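# Snap front panel onto computer tower front

## Task

Put the front panel on the front face of the computer tower with its top edge upward, and push it in until every one of its four pegs has snapped into its hole; at the end the panel's door must be closed and the tower must be standing upright.

## Robot and tools

Robot: two arms, left_arm and right_arm, each ending in a two-finger parallel gripper. Calibrated bases in the scene frame: left_arm at (+0.009, +0.248, +0.041) m, quat_wxyz (+1.000, 0, 0, -0.025); right_arm at (+0.024, -0.248, +0.002) m, quat_wxyz (+1.000, 0, 0, +0.005).

Scene frame: origin at table-top height, halfway between the nominal bases. +x runs out over the table, +z is up, +y is toward left_arm. Arm names do not match image sides. Gripper frame: fingers point along its +z, close and open along its y. end_effector_position is the point between the pads, roughly 1 cm short of the fingertips. Reported hand positions can be slightly wrong, worse at long reach.

The row (used by execute_actions and move): 16 plain numbers, always both arms even if only one moves. Order: left_arm x, y, z (metres, scene frame, absolute target for end_effector_position), qw, qx, qy, qz (absolute orientation target, w first, scene frame), opening; then the same eight for right_arm. Opening runs from -1 (closed) to +1 (fully open, 0.094 m); it is an absolute finger command, and 0 is a real command, so resend the current value to leave a gripper alone. To hold orientation, repeat the same quaternion every row rather than copying a drifted reading. An idle arm should get the identical full pose from the last result before it stopped, plus its intended opening, on every call; commanding a pressing arm to its measured pose relieves the press.

execute_actions(actions, cameras): actions is a list of actions; each action is a list of up to 15 rows, one per 1/30 s step, with the last row repeated to fill 15 steps (0.5 s). An empty list just returns state and images. Any target more than 0.6 m from that gripper's current position along any of the gripper's own axes gets the action refused for both arms; a malformed action, or a first action failing that test against the latest state, voids the whole call. Each step the controller clips the command to within 100 mm and 20 degrees of the measured pose, so long moves need several actions; after each action the arm heads to the "Hand target" shown in the result. Very small commands may not move the arm. Results also list positions at some steps; HELD with an arm label means that arm's command was partly withheld. cameras: list of names (cam_left_wrist, cam_right_wrist), omitted/null/["all"] for both, [] for none; an unknown name invalidates the call.

move(target, speed, blend, opening_speed, blocking, cameras): straight-line paths from each Hand target to the row's poses (no 0.6 m limit). target is one 16-number row or up to 15 rows differing only in poses, all sharing 10 s at most. speed: m/s, 0.002 to 0.5, default 0.25 (rotation up to twice that in rad/s); one value or one per target. blend: corner rounding radius in metres for lists, default 0. opening_speed: rate on the -1..+1 scale per second, at least 0.2; otherwise the opening is applied at once. blocking=false returns after about 0.5 s while motion continues; execute_actions is then refused until wait or stop. Paths do not avoid obstacles or the other arm; faster moves lag and stray more and hit harder, and a target set deeper past contact presses harder. Result line "move:" gives the ending: done (within 10 mm and 2 degrees, at rest), off_target, moving, held, fault; limits=paced means clipping, limits=held means steps were withheld. Neither done nor off_target implies contact or its absence.

wait(seconds 0 to 10, cameras): lets time pass with arms holding commands; a running move continues. stop(): brakes a running move; needs room. zoom_image(camera, region [x0,y0,x1,y1] pixels, top-left origin, max 504x504): closer look at a wrist camera's latest image. read_manual(section="licences"): licence text only. finished_scene(scene): the first call only asks you to check; a second call ends the scene for good and reports success. The goal must hold with the robot released.

Result readings: grip_measured is finger opening on the command scale (reads up to ~1.6 mm wide when empty; under a firm squeeze up to ~3 mm narrower than the part). Commanding slightly below first-touch reading grips lightly; about 0.11 below gives full force (~50-62 N per pad). Open well above grip_measured to release. grip_effort_nm is motor effort (negative closes), not pad force, with offset and friction. Joint torques follow joint order, include gravity, have offsets and noise; torques 3 and 4 wrap at ±28 N m. Free-air rest errors near 1 cm are normal. "pose unreachable" means the clearance check withheld a command; it does not guard gripper-to-gripper contact.

Cameras: cam_left_wrist 896x504 and cam_right_wrist 896x504, wrist mounted; calibration (K, distortion, T_world_to_cam) is given per camera and is approximate; images may lag during motion.

Avoid: dropping things, releasing moving parts, anything leaving the table, slamming, hard hits or very hard presses, and especially collisions or presses between the two arms. Motors heat when holding loads, stretching out, or pushing at unreachable poses; MOTOR HOT appears near 85 °C and at 100 °C the arm faults and falls for 30-60 s. Brief external tugs on held parts can occur. Near the first joint's axis, small wrist moves can swing the whole arm.

Each tool is called after ">>>" as name(argument=value, ...), one argument or row to a line, values as JSON.

## Session

>>> execute_actions(
  actions=[],
)

Scene clock: 0.00 s.
left_arm: end_effector_position=(+0.8238, +0.2594, +0.3324) grip_measured=+1.000 grip_effort_nm=n/a end_effector_quat_wxyz=(+0.322, +0.036, +0.942, -0.086) | right_arm: end_effector_position=(+0.4286, -0.2894, +0.3124) grip_measured=+1.000 grip_effort_nm=n/a end_effector_quat_wxyz=(+0.657, +0.404, +0.614, -0.167)
Joint positions: left_arm=[0.111 2.183 2.401 -1.141 0.224 0.063 0.094] | right_arm=[0.277 1.007 0.607 0.218 1.112 0.496 0.094]
Joint velocities: left_arm=[-0.005 0.005 -0.002 -0.002 0.007 -0.081 0] | right_arm=[-0.005 -0.005 0.017 0.002 0.007 -0.022 0]
Joint torques (N m): no reading
Motor temperatures (°C): left_arm=[25 29 26 29 26 25 26] | right_arm=[23 28 26 23 26 24 27]
Heat: left arm: hottest shoulder 29 °C; right arm: hottest shoulder 28 °C.
Hand target: left_arm +0.8281, +0.2597, +0.3403; +0.332, +0.037, +0.939, -0.085 | right_arm +0.4328, -0.2882, +0.3267; +0.665, +0.409, +0.605, -0.158
Tool commands: left_gripper/opening=+1.0 right_gripper/opening=+1.0

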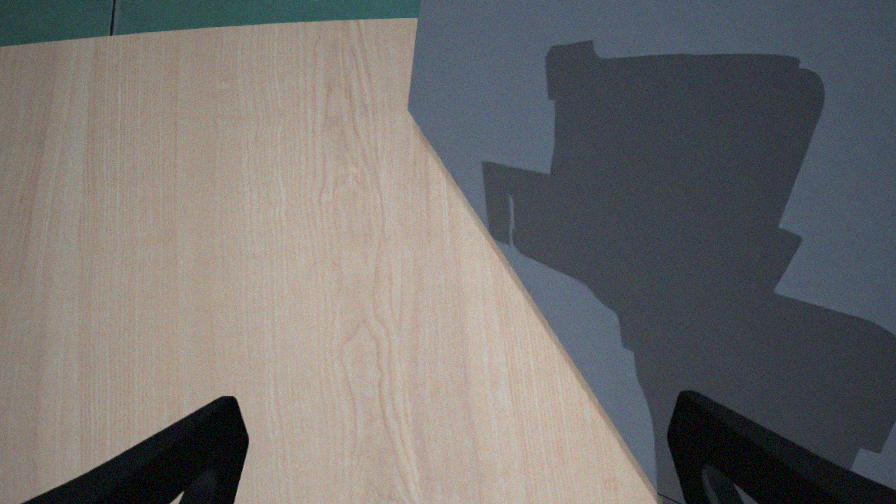

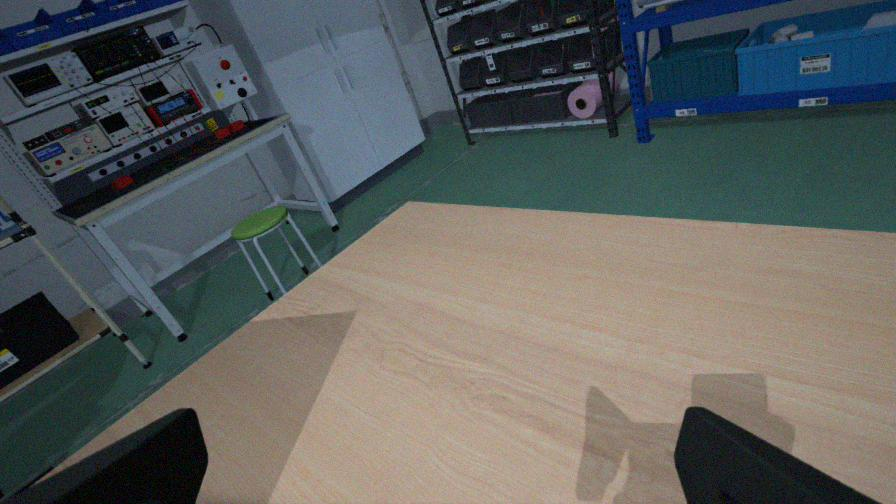

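>>> move(
  target=[
    [0.7,0.27,0.42,0.383,0,0.924,0,1,0.35,-0.3,0.42,0.595,-0.172,0.774,0.132,1],
    [0.35,0.3,0.45,0.609,0,0.793,0,1,0.3,-0.3,0.45,0.595,-0.172,0.774,0.132,1],
  ],
)

Scene clock: 21.87 s.
left_arm: end_effector_position=(+0.3519, +0.2937, +0.4536) grip_measured=+1.000 grip_effort_nm=-0.032 end_effector_quat_wxyz=(+0.608, -0.007, +0.794, -0.004) | right_arm: end_effector_position=(+0.3066, -0.2956, +0.4195) grip_measured=+1.000 grip_effort_nm=0.007 end_effector_quat_wxyz=(+0.581, -0.156, +0.783, +0.160)
Joint positions: left_arm=[0.301 0.567 0.794 -0.499 0.24 0.051 0.094] | right_arm=[-0.742 0.628 0.899 -0.931 -1.109 -0.535 0.094]
Joint velocities: left_arm=[-0.024 -0.005 -0.022 -0.022 0.022 0.007 0] | right_arm=[0.005 -0.024 0.007 0.012 -0.037 0.007 0]
Joint torques (N m): left_arm=[0.97 0.38 9.58 2.19 0.14 0.15] | right_arm=[-2.2 -1.9 14.99 0.66 -0.52 -0.19]
Motor temperatures (°C): left_arm=[25 31 28 29 26 25 25] | right_arm=[23 28 29 23 26 24 27]
Heat: left arm: hottest shoulder 31 °C; right arm: hottest elbow 29 °C.
Hand target: left_arm +0.3512, +0.2956, +0.4541; +0.608, -0.004, +0.794, +0.001 | right_arm +0.3037, -0.2968, +0.4467; +0.596, -0.170, +0.773, +0.137
Off the commanded pose: left_arm 0.008 m, 1 deg | right_arm 0.032 m, 4 deg.
move: off_target (right_arm)
camera_calibration:
cam_left_wrist: T_world_to_cam=[[0.00639099, -0.999975, 0.00301501, 0.291168], [-0.644559, -0.00642459, -0.764528, 0.615175], [0.764528, 0.00294274, -0.644584, 0.110132], [0, 0, 0, 1]] pos_world=[0.310457, 0.294789, 0.54043]
cam_right_wrist: T_world_to_cam=[[0.413465, -0.90779, -0.0704556, -0.366964], [-0.619873, -0.22396, -0.752064, 0.478773], [0.666937, 0.354626, -0.655314, 0.262279], [0, 0, 0, 1]] pos_world=[0.273582, -0.318911, 0.506088]

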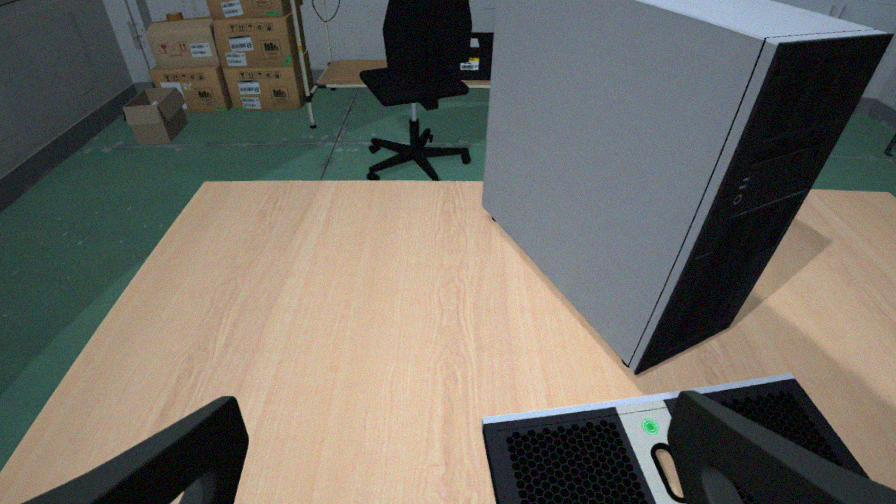

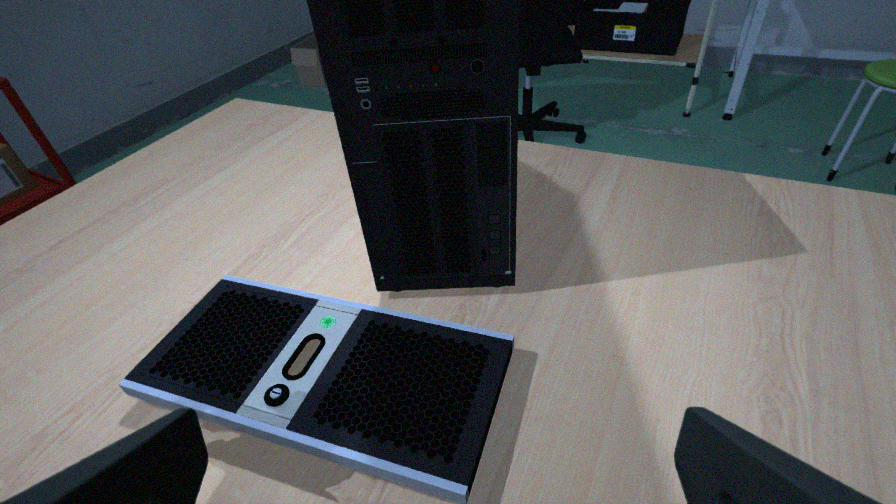

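>>> zoom_image(
  camera="cam_right_wrist",
  region=[100, 250, 540, 504],
)

>>> zoom_image(
  camera="cam_right_wrist",
  region=[300, 0, 540, 300],
)

>>> zoom_image(
  camera="cam_left_wrist",
  region=[460, 370, 896, 504],
)

Scaled by 1.145 from the camera's 896x504 image, which has a finer 1280x720 frame.

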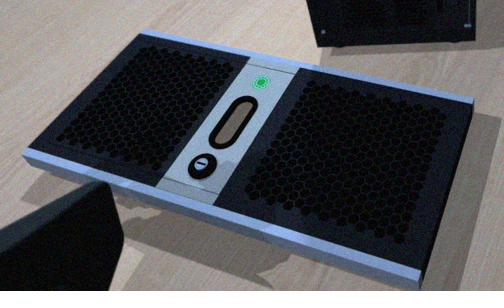

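Scaled by 1.680 from the camera's 896x504 image, which has a finer 1280x720 frame.

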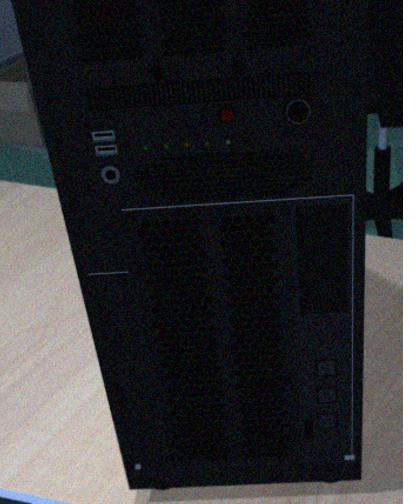

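Scaled by 1.156 from the camera's 896x504 image, which has a finer 1280x720 frame.

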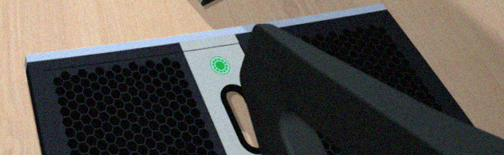

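>>> move(
  target=[0.2,0.35,0.4,0.609,0,0.793,0,1,0.45,-0.05,0.5,0.216,0,0.976,0,1],
)

>>> move(
  target=[0.2,0.35,0.4,0.609,0,0.793,0,1,0.36,-0.22,0.42,0.64,-0.142,0.747,0.125,1],
)

>>> zoom_image(
  camera="cam_right_wrist",
  region=[250, 0, 700, 504],
)

Scene clock: 50.07 s.
left_arm: end_effector_position=(+0.1971, +0.3474, +0.3817) grip_measured=+1.000 grip_effort_nm=-0.027 end_effector_quat_wxyz=(+0.608, -0.014, +0.793, -0.021) | right_arm: end_effector_position=(+0.4491, -0.0578, +0.4830) grip_measured=+1.000 grip_effort_nm=0.007 end_effector_quat_wxyz=(+0.222, -0.014, +0.975, -0.011)
Joint positions: left_arm=[1.414 0.384 0.677 -1.252 1.249 0.882 0.094] | right_arm=[0.493 1.442 1.962 -1.698 0.225 0.43 0.094]
Joint velocities: left_arm=[-0.005 0.005 0.002 0.017 0.022 -0.022 0] | right_arm=[-0.005 -0.005 0.012 0.007 -0.007 0.022 0]
Joint torques (N m): left_arm=[0.73 4.48 12.21 1.01 0.76 0.14] | right_arm=[-0.5 -10.99 13.01 0.32 0.35 0.11]
Motor temperatures (°C): left_arm=[25 30 31 29 26 24 25] | right_arm=[23 28 33 23 26 24 26]
Heat: left arm: hottest elbow 31 °C; right arm: hottest elbow 33 °C.
Hand target: left_arm +0.1967, +0.3496, +0.4014; +0.612, -0.003, +0.791, -0.005 | right_arm +0.4470, -0.0551, +0.5037; +0.242, -0.009, +0.970, +0.000
Off the commanded pose: left_arm 0.019 m, 3 deg | right_arm 0.019 m, 2 deg.
joint sent to its limit (right arm) — joint 4 (wrist pitch), lower limit. The joint targets are off in position and orientation.
move: off_target (left_arm, right_arm)
camera_calibration:
cam_left_wrist: T_world_to_cam=[[-0.00431866, -0.999215, 0.039375, 0.334035], [-0.64369, -0.0273554, -0.764797, 0.467894], [0.765274, -0.0286482, -0.643067, 0.192201], [0, 0, 0, 1]] pos_world=[0.155535, 0.352079, 0.46829]
cam_right_wrist: T_world_to_cam=[[0.0103947, -0.999106, 0.0409703, -0.0835932], [-0.99988, -0.0108566, -0.0110666, 0.493239], [0.0115015, -0.0408504, -0.999099, 0.562077], [0, 0, 0, 1]] pos_world=[0.487584, -0.0552026, 0.570454]

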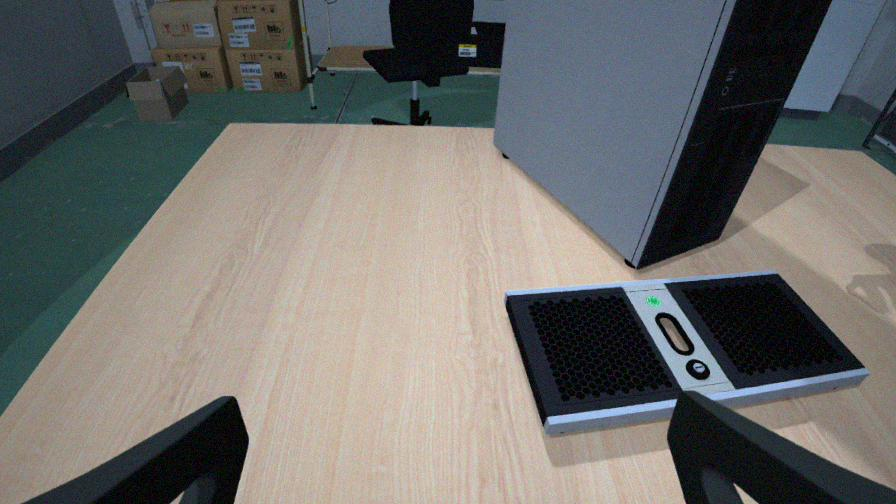

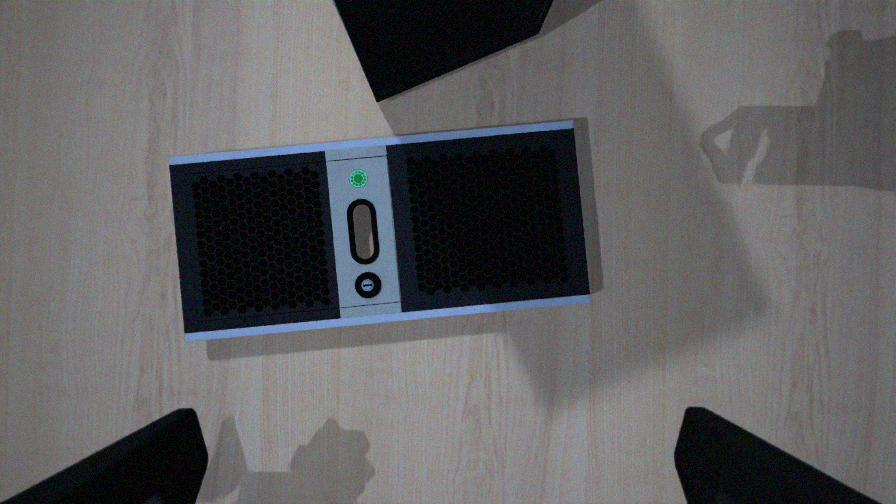

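Scene clock: 52.87 s.
left_arm: end_effector_position=(+0.1989, +0.3508, +0.3820) grip_measured=+1.000 grip_effort_nm=-0.032 end_effector_quat_wxyz=(+0.605, -0.013, +0.796, -0.015) | right_arm: end_effector_position=(+0.3627, -0.2136, +0.4111) grip_measured=+1.000 grip_effort_nm=0.012 end_effector_quat_wxyz=(+0.630, -0.129, +0.753, +0.136)
Joint positions: left_arm=[1.398 0.384 0.677 -1.211 1.228 0.847 0.094] | right_arm=[-0.164 0.552 0.725 -0.37 -0.526 -0.057 0.094]
Joint velocities: left_arm=[-0.005 -0.005 0.002 0.007 -0.007 0.022 0] | right_arm=[-0.005 -0.005 0.002 0.012 -0.007 0.037 0]
Joint torques (N m): left_arm=[-0.5 3.37 11.4 1.85 0.53 -0.12] | right_arm=[-2.32 -1.49 10.54 1.98 -0.19 -0.13]
Motor temperatures (°C): left_arm=[25 30 32 29 26 24 25] | right_arm=[23 28 33 23 25 24 26]
Heat: left arm: hottest elbow 32 °C; right arm: hottest elbow 33 °C.
Hand target: left_arm +0.1996, +0.3499, +0.3997; +0.609, +0.000, +0.793, +0.000 | right_arm +0.3628, -0.2172, +0.4148; +0.638, -0.130, +0.748, +0.128
Off the commanded pose: left_arm 0.018 m, 2 deg | right_arm 0.011 m, 2 deg.
move: off_target (left_arm, right_arm)
camera_calibration:
cam_left_wrist: T_world_to_cam=[[0.00131586, -0.99958, 0.0289639, 0.340401], [-0.650055, -0.0228643, -0.759543, 0.46713], [0.759886, -0.0178287, -0.649811, 0.190971], [0, 0, 0, 1]] pos_world=[0.158096, 0.354343, 0.469041]
cam_right_wrist: T_world_to_cam=[[0.348601, -0.936201, -0.0447829, -0.309385], [-0.548306, -0.164948, -0.819849, 0.54008], [0.760156, 0.310355, -0.570826, 0.112216], [0, 0, 0, 1]] pos_world=[0.31868, -0.235388, 0.492985]

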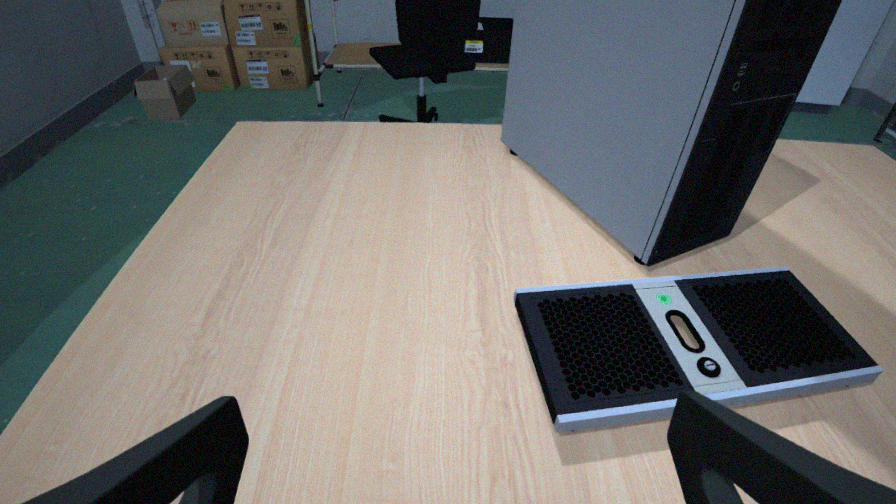

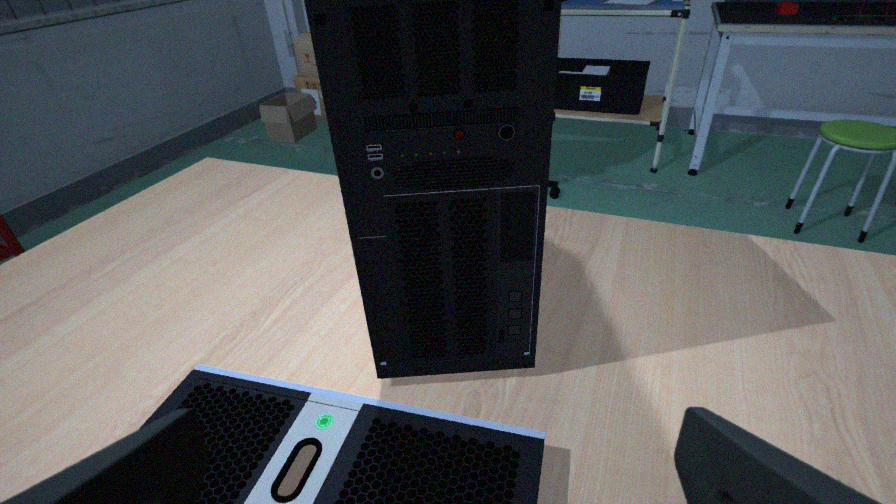

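Scaled by 1.000.

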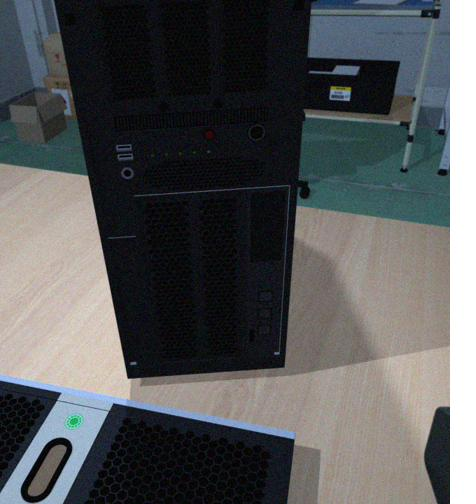

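>>> move(
  target=[0.28,0.28,0.13,0.635,0.252,0.693,-0.231,1,0.26,-0.28,0.13,0.635,-0.252,0.693,0.231,1],
)

>>> zoom_image(
  camera="cam_left_wrist",
  region=[250, 150, 750, 504],
)

>>> zoom_image(
  camera="cam_right_wrist",
  region=[200, 150, 700, 504],
)

Scene clock: 72.47 s.
left_arm: end_effector_position=(+0.2768, +0.2770, +0.1344) grip_measured=+1.000 grip_effort_nm=-0.032 end_effector_quat_wxyz=(+0.632, +0.264, +0.692, -0.228) | right_arm: end_effector_position=(+0.2581, -0.2686, +0.1291) grip_measured=+1.000 grip_effort_nm=0.002 end_effector_quat_wxyz=(+0.662, -0.221, +0.679, +0.229)
Joint positions: left_arm=[0.847 1.296 0.194 0.098 1.455 1.018 0.094] | right_arm=[-0.915 0.99 0.076 0.15 -1.543 -0.745 0.094]
Joint velocities: left_arm=[-0.015 0.005 0.002 0.002 -0.022 -0.007 0] | right_arm=[0.005 -0.005 -0.002 -0.022 -0.066 -0.037 0]
Joint torques (N m): left_arm=[-0.38 -1.79 4.19 1.73 0.58 -0.03] | right_arm=[-1.96 -1.32 7.75 0.39 -0.64 -0.19]
Motor temperatures (°C): left_arm=[25 29 33 29 26 24 25] | right_arm=[23 28 33 23 25 24 26]
Heat: left arm: hottest elbow 33 °C; right arm: hottest elbow 33 °C.
Hand target: left_arm +0.2767, +0.2749, +0.1320; +0.629, +0.261, +0.694, -0.234 | right_arm +0.2606, -0.2748, +0.1325; +0.665, -0.222, +0.678, +0.221
Off the commanded pose: left_arm 0.006 m, 1 deg | right_arm 0.012 m, 5 deg.
move: off_target (right_arm)
camera_calibration:
cam_left_wrist: T_world_to_cam=[[-0.652801, -0.756982, -0.0287909, 0.395317], [-0.369987, 0.351771, -0.859865, 0.160157], [0.66103, -0.550668, -0.50971, 0.12573], [0, 0, 0, 1]] pos_world=[0.234208, 0.312145, 0.213181]
cam_right_wrist: T_world_to_cam=[[0.588592, -0.808061, -0.0244431, -0.367213], [-0.370039, -0.242408, -0.896833, 0.185586], [0.71877, 0.536913, -0.441694, 0.102764], [0, 0, 0, 1]] pos_world=[0.210949, -0.306919, 0.202854]

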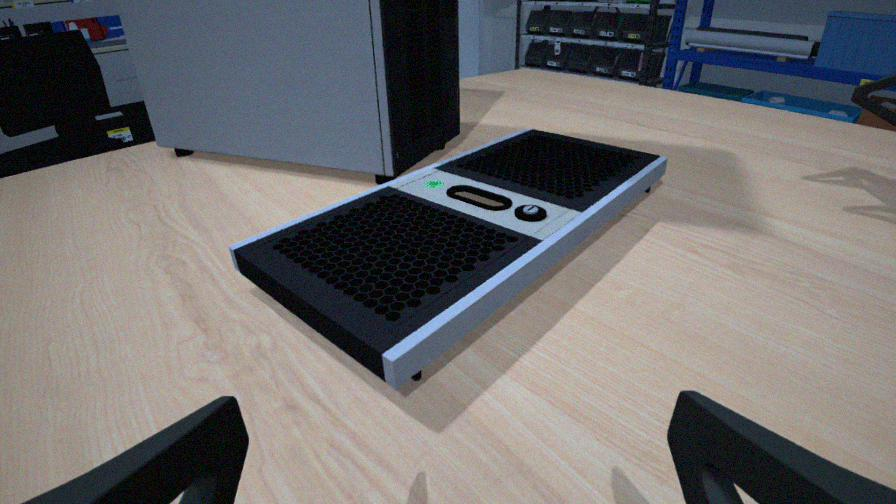

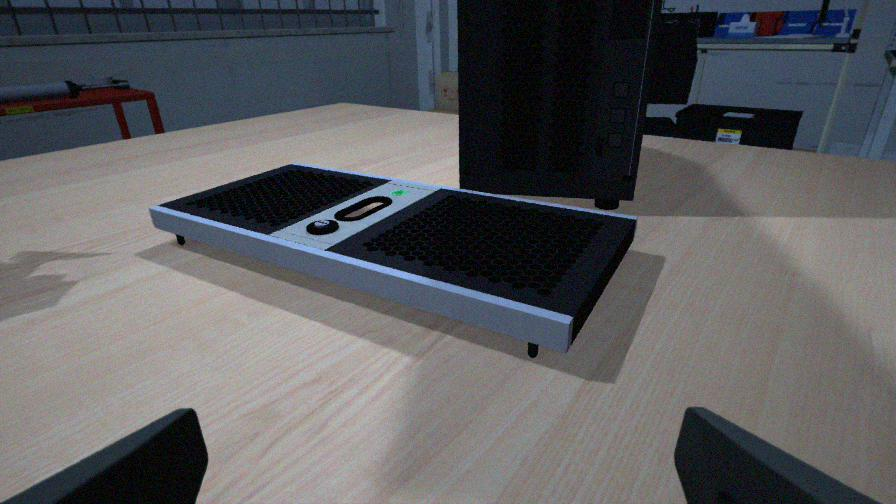

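Scaled by 1.008 from the camera's 896x504 image, which has a finer 1280x720 frame.

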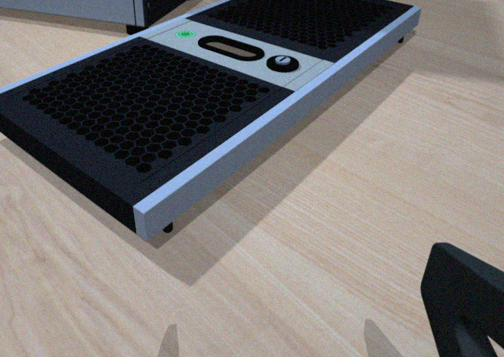

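Scaled by 1.008 from the camera's 896x504 image, which has a finer 1280x720 frame.

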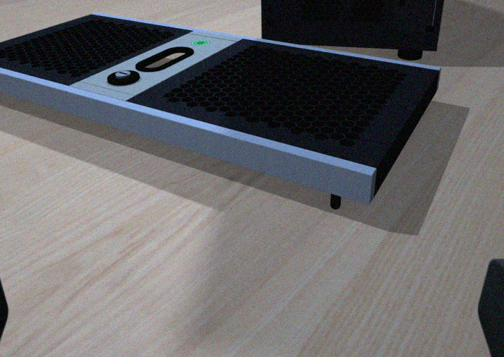

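>>> move(
  target=[
    [0.28,0.3,0.25,0.635,0.252,0.693,-0.231,1,0.35,-0.2,0.3,0,0.736,-0.677,0,0.7],
    [0.28,0.3,0.25,0.635,0.252,0.693,-0.231,1,0.578,0.019,0.16,0,0.736,-0.677,0,0.7],
  ],
)

Scene clock: 127.63 s.
left_arm: end_effector_position=(+0.2734, +0.2901, +0.2360) grip_measured=+1.000 grip_effort_nm=-0.032 end_effector_quat_wxyz=(+0.629, +0.243, +0.697, -0.244) | right_arm: end_effector_position=(+0.5525, -0.0036, +0.1494) grip_measured=+0.702 grip_effort_nm=-0.100 end_effector_quat_wxyz=(+0.033, +0.742, -0.669, -0.002)
Joint positions: left_arm=[0.904 0.985 0.434 -0.901 1.481 1.418 0.094] | right_arm=[0.429 1.939 1.764 -1.458 0.022 -1.233 0.08]
Joint velocities: left_arm=[-0.005 -0.015 -0.002 0.002 0.007 -0.022 0] | right_arm=[0.005 -0.005 0.017 0.012 -0.037 0.051 0]
Joint torques (N m): left_arm=[0.62 -0.62 10.47 0.51 0.9 0.13] | right_arm=[-0.85 -17.03 15.65 -0.06 0.1 0.07]
Motor temperatures (°C): left_arm=[25 28 30 29 26 23 25] | right_arm=[23 28 33 23 25 23 25]
Heat: left arm: hottest elbow 30 °C; right arm: hottest elbow 33 °C.
Hand target: left_arm +0.2810, +0.3012, +0.2480; +0.635, +0.252, +0.693, -0.231 | right_arm +0.5727, +0.0113, +0.1651; +0.005, +0.741, -0.671, +0.012
Off the commanded pose: left_arm 0.018 m, 2 deg | right_arm 0.036 m, 4 deg.
move: off_target (left_arm, right_arm)
camera_calibration:
cam_left_wrist: T_world_to_cam=[[-0.645244, -0.76367, 0.0216544, 0.393892], [-0.395909, 0.310003, -0.864381, 0.261978], [0.653389, -0.56631, -0.502371, 0.191857], [0, 0, 0, 1]] pos_world=[0.232519, 0.32824, 0.314303]
cam_right_wrist: T_world_to_cam=[[0.994674, 0.0973709, -0.0337927, -0.545542], [0.101957, -0.881549, 0.460952, -0.0889958], [0.0150934, -0.461942, -0.886782, 0.209503], [0, 0, 0, 1]] pos_world=[0.548548, 0.0714441, 0.208371]

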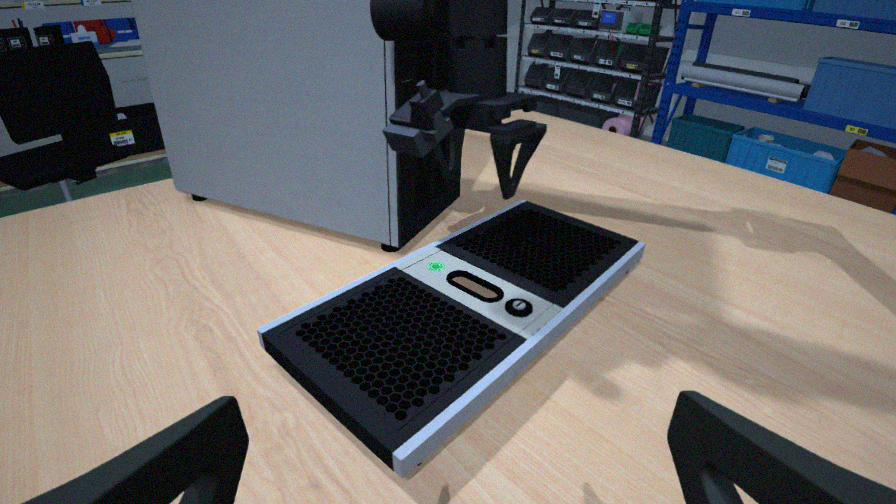

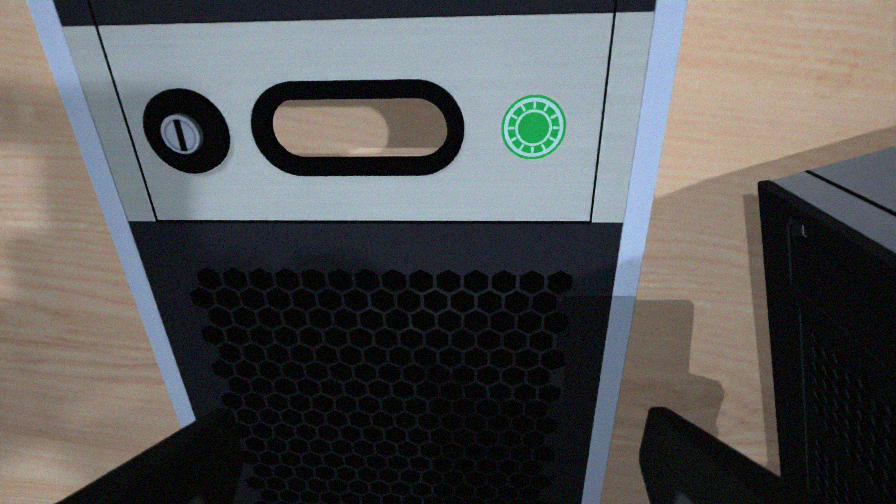

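>>> move(
  target=[0.28,0.3,0.25,0.635,0.252,0.693,-0.231,1,0.583,0.037,0.1,0,0.736,-0.677,0,1],
  speed=0.12,
)

Scene clock: 156.70 s.
left_arm: end_effector_position=(+0.2731, +0.2900, +0.2361) grip_measured=+1.000 grip_effort_nm=-0.037 end_effector_quat_wxyz=(+0.629, +0.242, +0.697, -0.245) | right_arm: end_effector_position=(+0.5596, +0.0049, +0.1424) grip_measured=+0.998 grip_effort_nm=0.129 end_effector_quat_wxyz=(+0.007, +0.730, -0.683, -0.001)
Joint positions: left_arm=[0.905 0.985 0.435 -0.906 1.481 1.419 0.094] | right_arm=[0.432 1.938 1.745 -1.391 0.004 -1.195 0.094]
Joint velocities: left_arm=[-0.015 -0.005 -0.022 -0.002 -0.007 0.007 0] | right_arm=[0.015 -0.005 0.007 -0.017 0.051 -0.007 0.001]
Joint torques (N m): left_arm=[0.44 -1.67 10.18 0.49 0.89 0.08] | right_arm=[1.2 -11.22 12.33 2.8 -0.18 0.04]
Motor temperatures (°C): left_arm=[25 28 33 29 26 23 25] | right_arm=[23 32 39 23 25 23 25]
Heat: left arm: hottest elbow 33 °C; right arm: hottest elbow 39 °C.
Hand target: left_arm +0.2797, +0.2998, +0.2498; +0.635, +0.251, +0.693, -0.230 | right_arm +0.5772, +0.0343, +0.1013; +0.000, +0.736, -0.677, +0.000
Off the commanded pose: left_arm 0.018 m, 2 deg | right_arm 0.058 m, 1 deg.
move: off_target (left_arm, right_arm)
camera_calibration:
cam_left_wrist: T_world_to_cam=[[-0.644654, -0.76405, 0.0254706, 0.392742], [-0.398295, 0.307242, -0.864271, 0.263387], [0.652521, -0.5673, -0.502382, 0.192558], [0, 0, 0, 1]] pos_world=[0.23244, 0.328389, 0.314372]
cam_right_wrist: T_world_to_cam=[[0.998114, 0.0610922, 0.00599978, -0.561128], [0.0525253, -0.900536, 0.431597, -0.0469543], [0.0317702, -0.430468, -0.902047, 0.19978], [0, 0, 0, 1]] pos_world=[0.556189, 0.0779955, 0.203843]

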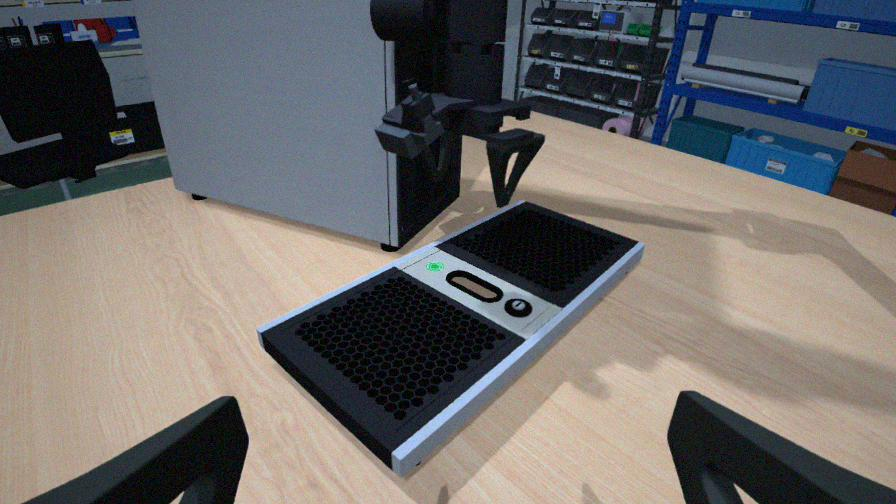

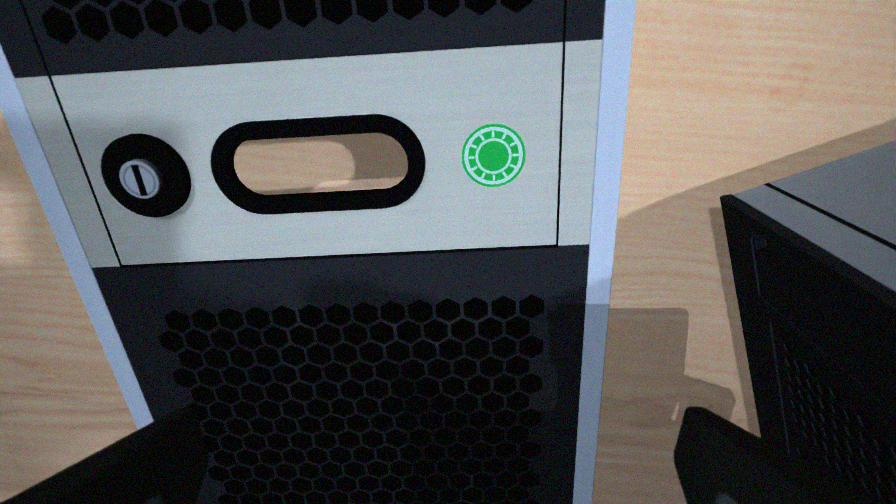

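>>> move(
  target=[0.28,0.3,0.25,0.635,0.252,0.693,-0.231,1,0.456,0.03,0.13,0,0.736,-0.677,0,1],
  speed=0.15,
)

Scene clock: 186.00 s.
left_arm: end_effector_position=(+0.2731, +0.2901, +0.2361) grip_measured=+1.000 grip_effort_nm=-0.037 end_effector_quat_wxyz=(+0.629, +0.242, +0.697, -0.245) | right_arm: end_effector_position=(+0.4575, +0.0232, +0.1276) grip_measured=+0.998 grip_effort_nm=0.134 end_effector_quat_wxyz=(+0.005, +0.737, -0.676, +0.000)
Joint positions: left_arm=[0.905 0.985 0.435 -0.907 1.481 1.419 0.094] | right_arm=[0.55 1.738 1.416 -1.259 0.002 -1.096 0.094]
Joint velocities: left_arm=[0.005 -0.005 -0.002 0.002 -0.007 0.051 0] | right_arm=[0.005 -0.005 0.002 -0.012 -0.095 -0.007 0.001]
Joint torques (N m): left_arm=[0.67 -1.61 10.24 0.4 0.92 0.09] | right_arm=[-1.08 -15.91 8.66 0.25 -0.04 0.05]
Motor temperatures (°C): left_arm=[25 28 35 28 26 23 25] | right_arm=[23 31 40 23 25 23 25]
Heat: left arm: hottest elbow 35 °C; right arm: hottest elbow 40 °C.
Hand target: left_arm +0.2797, +0.2999, +0.2498; +0.635, +0.251, +0.693, -0.230 | right_arm +0.4564, +0.0288, +0.1293; -0.001, +0.736, -0.677, +0.001
Off the commanded pose: left_arm 0.018 m, 2 deg | right_arm 0.007 m, 1 deg.
move: off_target (left_arm)
camera_calibration:
cam_left_wrist: T_world_to_cam=[[-0.644356, -0.764289, 0.0258519, 0.392672], [-0.398628, 0.306841, -0.864259, 0.26355], [0.652611, -0.567196, -0.502382, 0.192569], [0, 0, 0, 1]] pos_world=[0.232406, 0.328471, 0.314368]
cam_right_wrist: T_world_to_cam=[[0.996748, 0.0800923, 0.00889154, -0.460421], [0.0684994, -0.900214, 0.430027, -0.025917], [0.0424461, -0.428019, -0.902772, 0.192687], [0, 0, 0, 1]] pos_world=[0.452521, 0.0960192, 0.189191]

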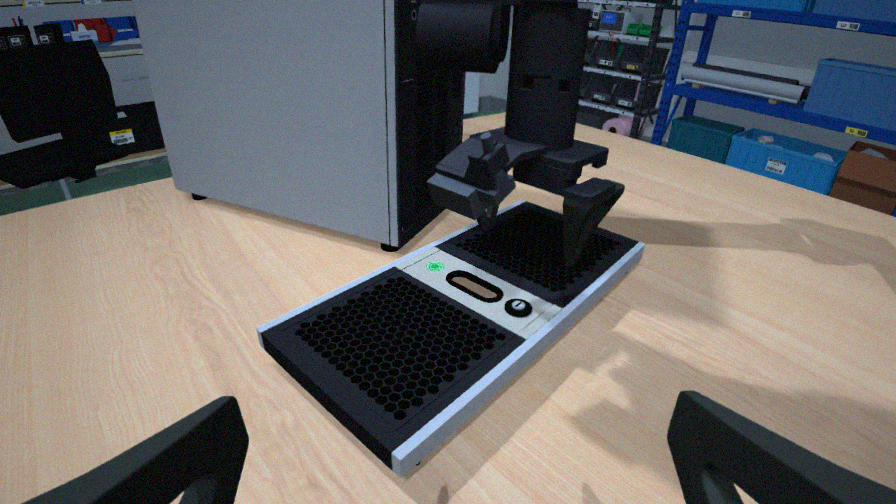

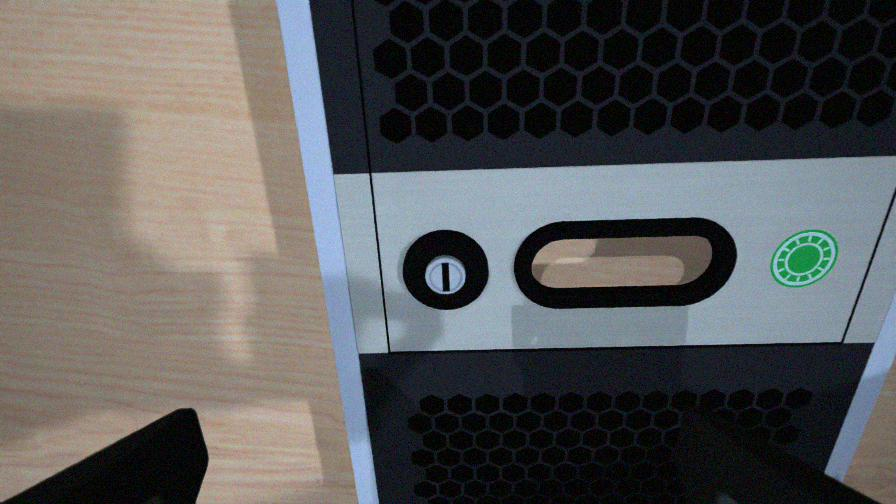

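>>> move(
  target=[0.28,0.3,0.25,0.635,0.252,0.693,-0.231,1,0.453,0.025,0.063,0,0.736,-0.677,0,1],
  speed=0.1,
)

>>> zoom_image(
  camera="cam_left_wrist",
  region=[360, 100, 700, 400],
)

Scene clock: 198.40 s.
left_arm: end_effector_position=(+0.2731, +0.2901, +0.2361) grip_measured=+1.000 grip_effort_nm=-0.032 end_effector_quat_wxyz=(+0.629, +0.242, +0.697, -0.245) | right_arm: end_effector_position=(+0.4529, +0.0203, +0.0657) grip_measured=+0.998 grip_effort_nm=0.129 end_effector_quat_wxyz=(+0.002, +0.737, -0.676, +0.001)
Joint positions: left_arm=[0.905 0.985 0.435 -0.907 1.481 1.419 0.094] | right_arm=[0.55 1.784 1.304 -1.095 0.002 -1.095 0.094]
Joint velocities: left_arm=[-0.015 -0.024 0.002 -0.002 0.037 0.037 0] | right_arm=[-0.005 -0.005 0.012 0.002 -0.051 -0.022 0]
Joint torques (N m): left_arm=[0.62 -1.55 10.17 0.39 0.95 0.09] | right_arm=[-0.44 -15.21 8.27 0.32 -0.14 0.04]
Motor temperatures (°C): left_arm=[25 28 35 28 26 23 25] | right_arm=[23 31 39 23 24 23 25]
Heat: left arm: hottest elbow 35 °C; right arm: hottest elbow 39 °C.
Hand target: left_arm +0.2797, +0.2998, +0.2498; +0.635, +0.251, +0.693, -0.230 | right_arm +0.4528, +0.0248, +0.0634; +0.000, +0.736, -0.677, +0.000
Off the commanded pose: left_arm 0.018 m, 2 deg | right_arm 0.005 m, 0 deg.
move: off_target (left_arm)
camera_calibration:
cam_left_wrist: T_world_to_cam=[[-0.644356, -0.764289, 0.0258519, 0.392672], [-0.398628, 0.306841, -0.864259, 0.26355], [0.652611, -0.567196, -0.502382, 0.192569], [0, 0, 0, 1]] pos_world=[0.232406, 0.328471, 0.314368]
cam_right_wrist: T_world_to_cam=[[0.996749, 0.0792943, 0.0143069, -0.455365], [0.0655938, -0.901655, 0.427453, -0.0000922579], [0.0467945, -0.425125, -0.903924, 0.133826], [0, 0, 0, 1]] pos_world=[0.447628, 0.0929173, 0.127523]

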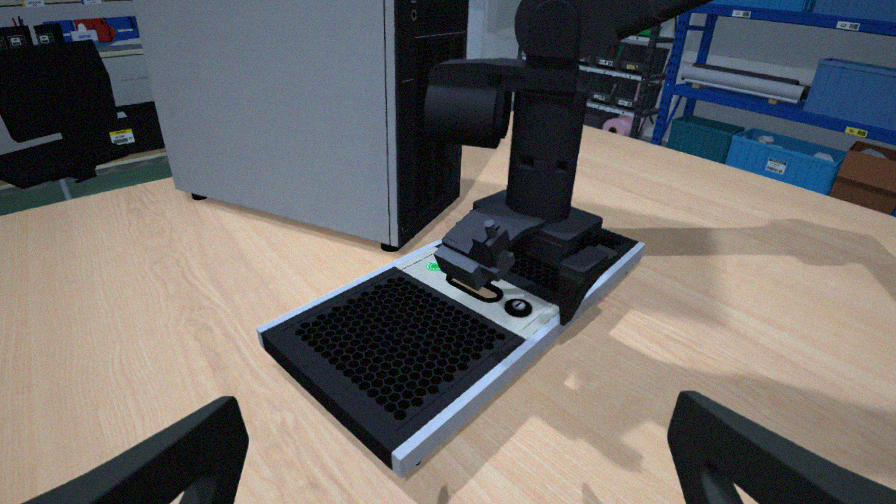

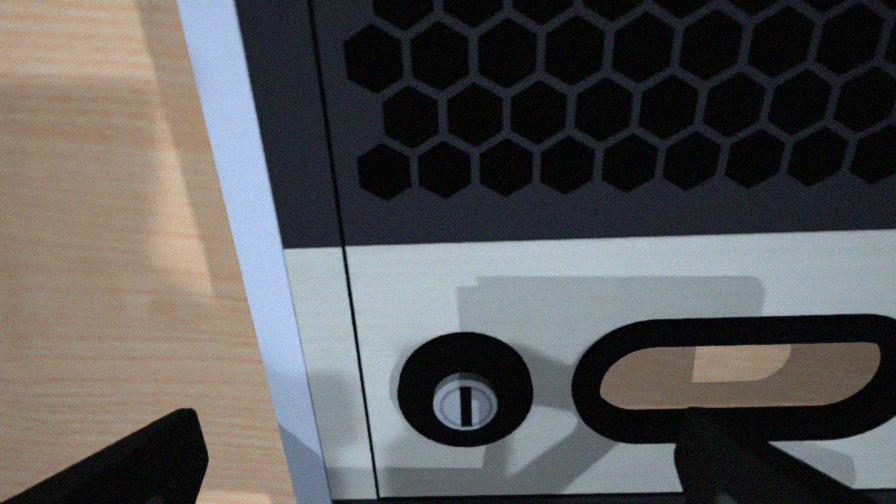

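Scaled by 1.482 from the camera's 896x504 image, which has a finer 1280x720 frame.

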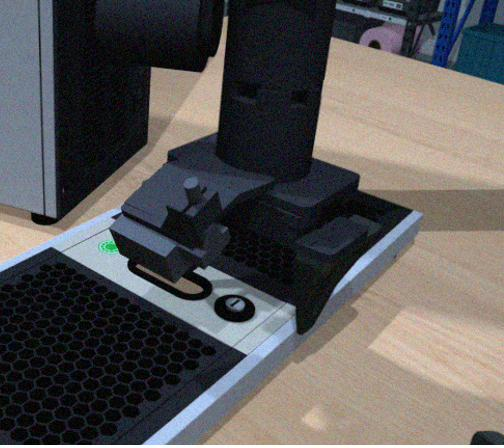

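>>> move(
  target=[0.28,0.3,0.25,0.635,0.252,0.693,-0.231,1,0.4545,0.0205,0.044,0,0.736,-0.677,0,1],
  speed=0.08,
)

>>> zoom_image(
  camera="cam_right_wrist",
  region=[450, 200, 896, 504],
)

Scene clock: 211.23 s.
left_arm: end_effector_position=(+0.2731, +0.2901, +0.2361) grip_measured=+1.000 grip_effort_nm=-0.042 end_effector_quat_wxyz=(+0.629, +0.242, +0.697, -0.245) | right_arm: end_effector_position=(+0.4554, +0.0222, +0.0541) grip_measured=+0.998 grip_effort_nm=0.120 end_effector_quat_wxyz=(-0.007, +0.737, -0.676, +0.002)
Joint positions: left_arm=[0.905 0.985 0.435 -0.907 1.481 1.419 0.094] | right_arm=[0.55 1.795 1.285 -1.046 0 -1.095 0.094]
Joint velocities: left_arm=[-0.005 -0.015 -0.022 -0.027 0.037 -0.051 0] | right_arm=[-0.015 -0.015 -0.002 -0.002 -0.007 -0.037 0]
Joint torques (N m): left_arm=[0.5 -1.79 10.17 0.53 0.93 0.1] | right_arm=[-1.2 -14.51 7.56 0.21 -0.08 -0.03]
Motor temperatures (°C): left_arm=[25 28 36 28 26 23 25] | right_arm=[23 31 38 23 24 23 25]
Heat: left arm: hottest elbow 36 °C; right arm: hottest elbow 38 °C.
Hand target: left_arm +0.2797, +0.2998, +0.2498; +0.635, +0.251, +0.693, -0.230 | right_arm +0.4544, +0.0204, +0.0442; +0.000, +0.736, -0.677, +0.000
Off the commanded pose: left_arm 0.018 m, 2 deg | right_arm 0.010 m, 1 deg.
move: off_target (left_arm)
camera_calibration:
cam_left_wrist: T_world_to_cam=[[-0.644356, -0.764289, 0.0258519, 0.392672], [-0.398628, 0.306841, -0.864259, 0.26355], [0.652611, -0.567196, -0.502382, 0.192569], [0, 0, 0, 1]] pos_world=[0.232406, 0.328471, 0.314368]
cam_right_wrist: T_world_to_cam=[[0.99641, 0.0790421, 0.0303269, -0.458604], [0.0592043, -0.906623, 0.417768, 0.0100457], [0.0605163, -0.414473, -0.908047, 0.117781], [0, 0, 0, 1]] pos_world=[0.449235, 0.0941736, 0.116662]

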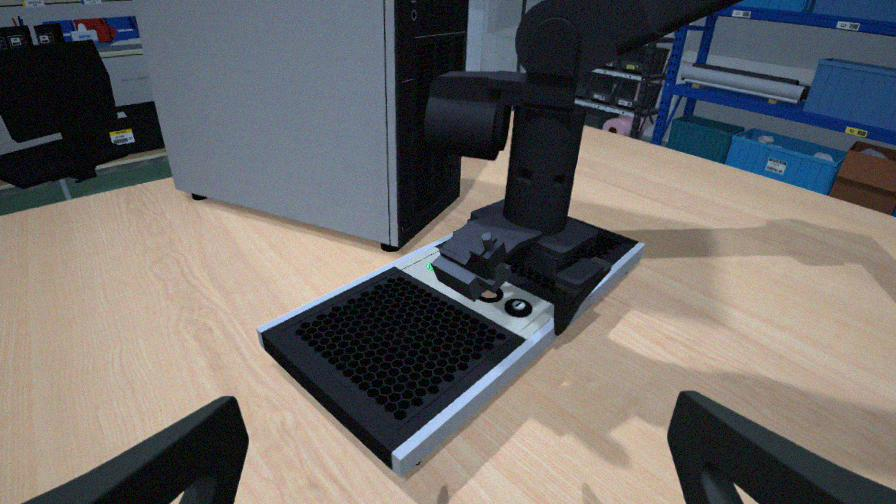

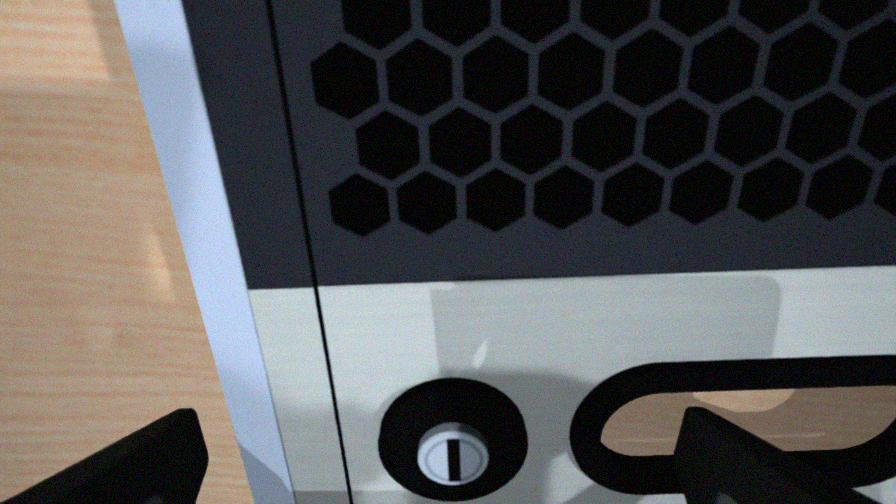

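Scaled by 1.130 from the camera's 896x504 image, which has a finer 1280x720 frame.

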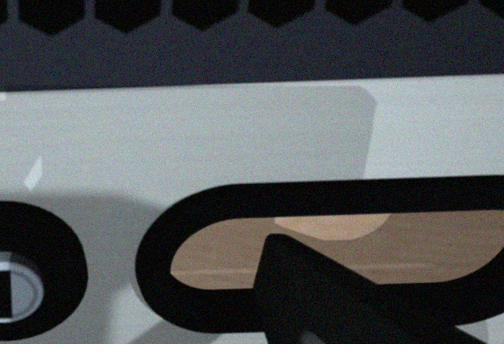

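>>> move(
  target=[
    [0.28,0.3,0.25,0.635,0.252,0.693,-0.231,1,0.4545,0.015,0.068,0,0.736,-0.677,0,1],
    [0.28,0.3,0.25,0.635,0.252,0.693,-0.231,1,0.4545,0.016,0.043,0,0.736,-0.677,0,1],
  ],
  speed=0.08,
  cameras=["cam_right_wrist"],
)

>>> zoom_image(
  camera="cam_right_wrist",
  region=[450, 200, 896, 504],
)

Scene clock: 221.10 s.
left_arm: end_effector_position=(+0.2731, +0.2901, +0.2362) grip_measured=+1.000 grip_effort_nm=-0.042 end_effector_quat_wxyz=(+0.629, +0.242, +0.697, -0.245) | right_arm: end_effector_position=(+0.4522, +0.0202, +0.0505) grip_measured=+0.998 grip_effort_nm=0.129 end_effector_quat_wxyz=(-0.004, +0.737, -0.676, +0.001)
Joint positions: left_arm=[0.905 0.985 0.435 -0.907 1.481 1.419 0.094] | right_arm=[0.55 1.795 1.275 -1.043 0 -1.095 0.094]
Joint velocities: left_arm=[-0.005 0.005 0.002 -0.007 0.051 -0.007 0] | right_arm=[-0.005 0.005 0.002 0.022 -0.037 0.022 -0.001]
Joint torques (N m): left_arm=[0.62 -1.85 10.22 0.44 0.93 0.08] | right_arm=[-2.02 -14.86 7.76 0.13 -0.06 -0.1]
Motor temperatures (°C): left_arm=[25 28 36 28 26 23 25] | right_arm=[23 32 37 23 24 23 25]
Heat: left arm: hottest elbow 36 °C; right arm: hottest elbow 37 °C.
Hand target: left_arm +0.2797, +0.2998, +0.2498; +0.635, +0.251, +0.693, -0.230 | right_arm +0.4543, +0.0160, +0.0432; +0.000, +0.736, -0.677, +0.000
Off the commanded pose: left_arm 0.018 m, 2 deg | right_arm 0.009 m, 0 deg.
move: off_target (left_arm)
camera_calibration:
cam_right_wrist: T_world_to_cam=[[0.996576, 0.0791466, 0.0239048, -0.454889], [0.0617785, -0.905007, 0.420888, 0.0085444], [0.0549458, -0.41797, -0.906798, 0.116425], [0, 0, 0, 1]] pos_world=[0.446406, 0.0923978, 0.112852]
Images, in order (width x height): cam_right_wrist 896x504.

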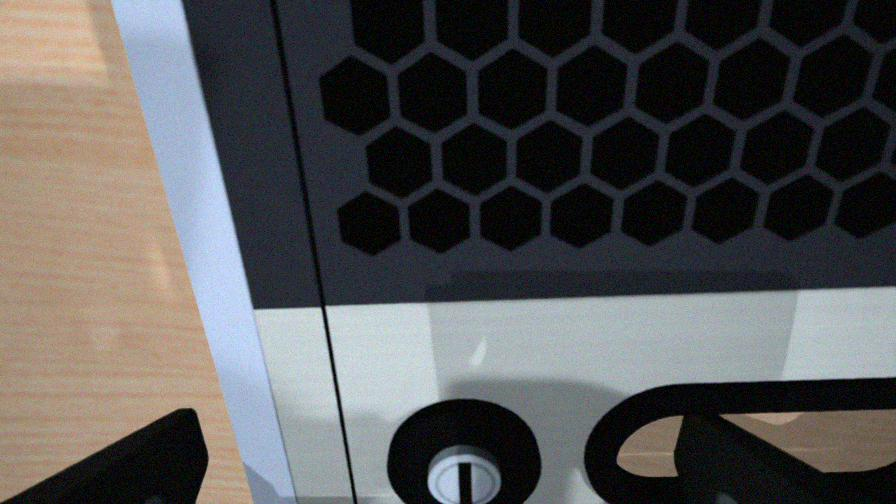

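Scaled by 1.130 from the camera's 896x504 image, which has a finer 1280x720 frame.

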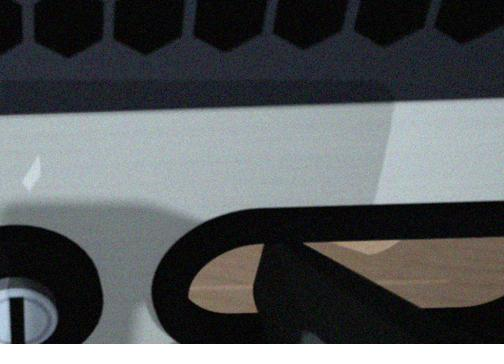

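>>> move(
  target=[0.28,0.3,0.25,0.635,0.252,0.693,-0.231,1,0.4545,0.006,0.066,0,0.736,-0.677,0,1],
  speed=0.08,
  cameras=["cam_right_wrist"],
)

Scene clock: 226.50 s.
left_arm: end_effector_position=(+0.2731, +0.2901, +0.2362) grip_measured=+1.000 grip_effort_nm=-0.032 end_effector_quat_wxyz=(+0.629, +0.242, +0.697, -0.245) | right_arm: end_effector_position=(+0.4487, +0.0115, +0.0554) grip_measured=+0.998 grip_effort_nm=0.125 end_effector_quat_wxyz=(+0.008, +0.737, -0.676, -0.002)
Joint positions: left_arm=[0.905 0.985 0.435 -0.907 1.481 1.419 0.094] | right_arm=[0.539 1.785 1.274 -1.076 0 -1.109 0.094]
Joint velocities: left_arm=[0.015 0.005 -0.002 -0.002 -0.022 -0.051 0] | right_arm=[-0.015 0.005 -0.012 -0.027 -0.037 -0.007 -0.001]
Joint torques (N m): left_arm=[0.67 -1.73 10.13 0.43 0.9 0.1] | right_arm=[-2.2 -16.79 8.55 -0.51 -0.09 -0.14]
Motor temperatures (°C): left_arm=[25 28 36 28 26 23 25] | right_arm=[23 32 36 23 24 23 25]
Heat: left arm: hottest elbow 36 °C; right arm: hottest elbow 36 °C.
Hand target: left_arm +0.2797, +0.2998, +0.2498; +0.635, +0.251, +0.693, -0.230 | right_arm +0.4542, +0.0062, +0.0659; +0.000, +0.736, -0.677, +0.000
Off the commanded pose: left_arm 0.018 m, 2 deg | right_arm 0.013 m, 1 deg.
move: off_target (left_arm, right_arm)
camera_calibration:
cam_right_wrist: T_world_to_cam=[[0.996662, 0.0815946, 0.0028394, -0.449686], [0.0724183, -0.899565, 0.430743, -0.00656072], [0.0377005, -0.429099, -0.90247, 0.125003], [0, 0, 0, 1]] pos_world=[0.443947, 0.0844287, 0.116914]
Images, in order (width x height): cam_right_wrist 896x504.

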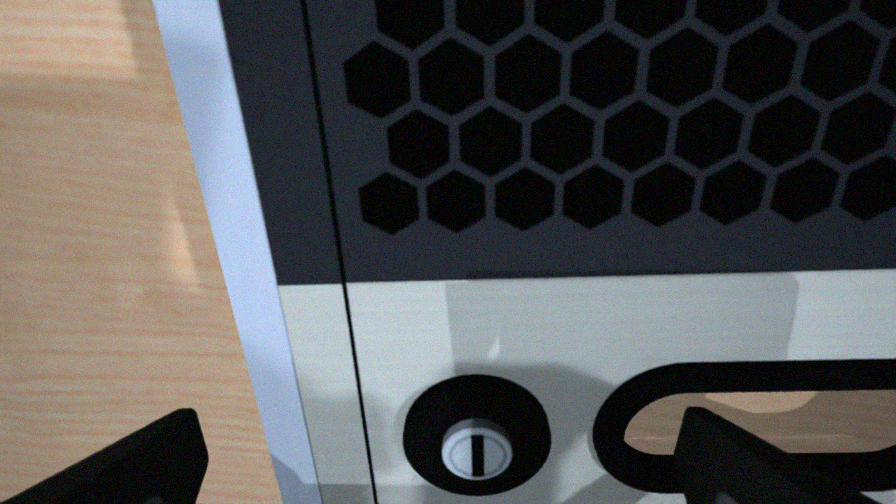

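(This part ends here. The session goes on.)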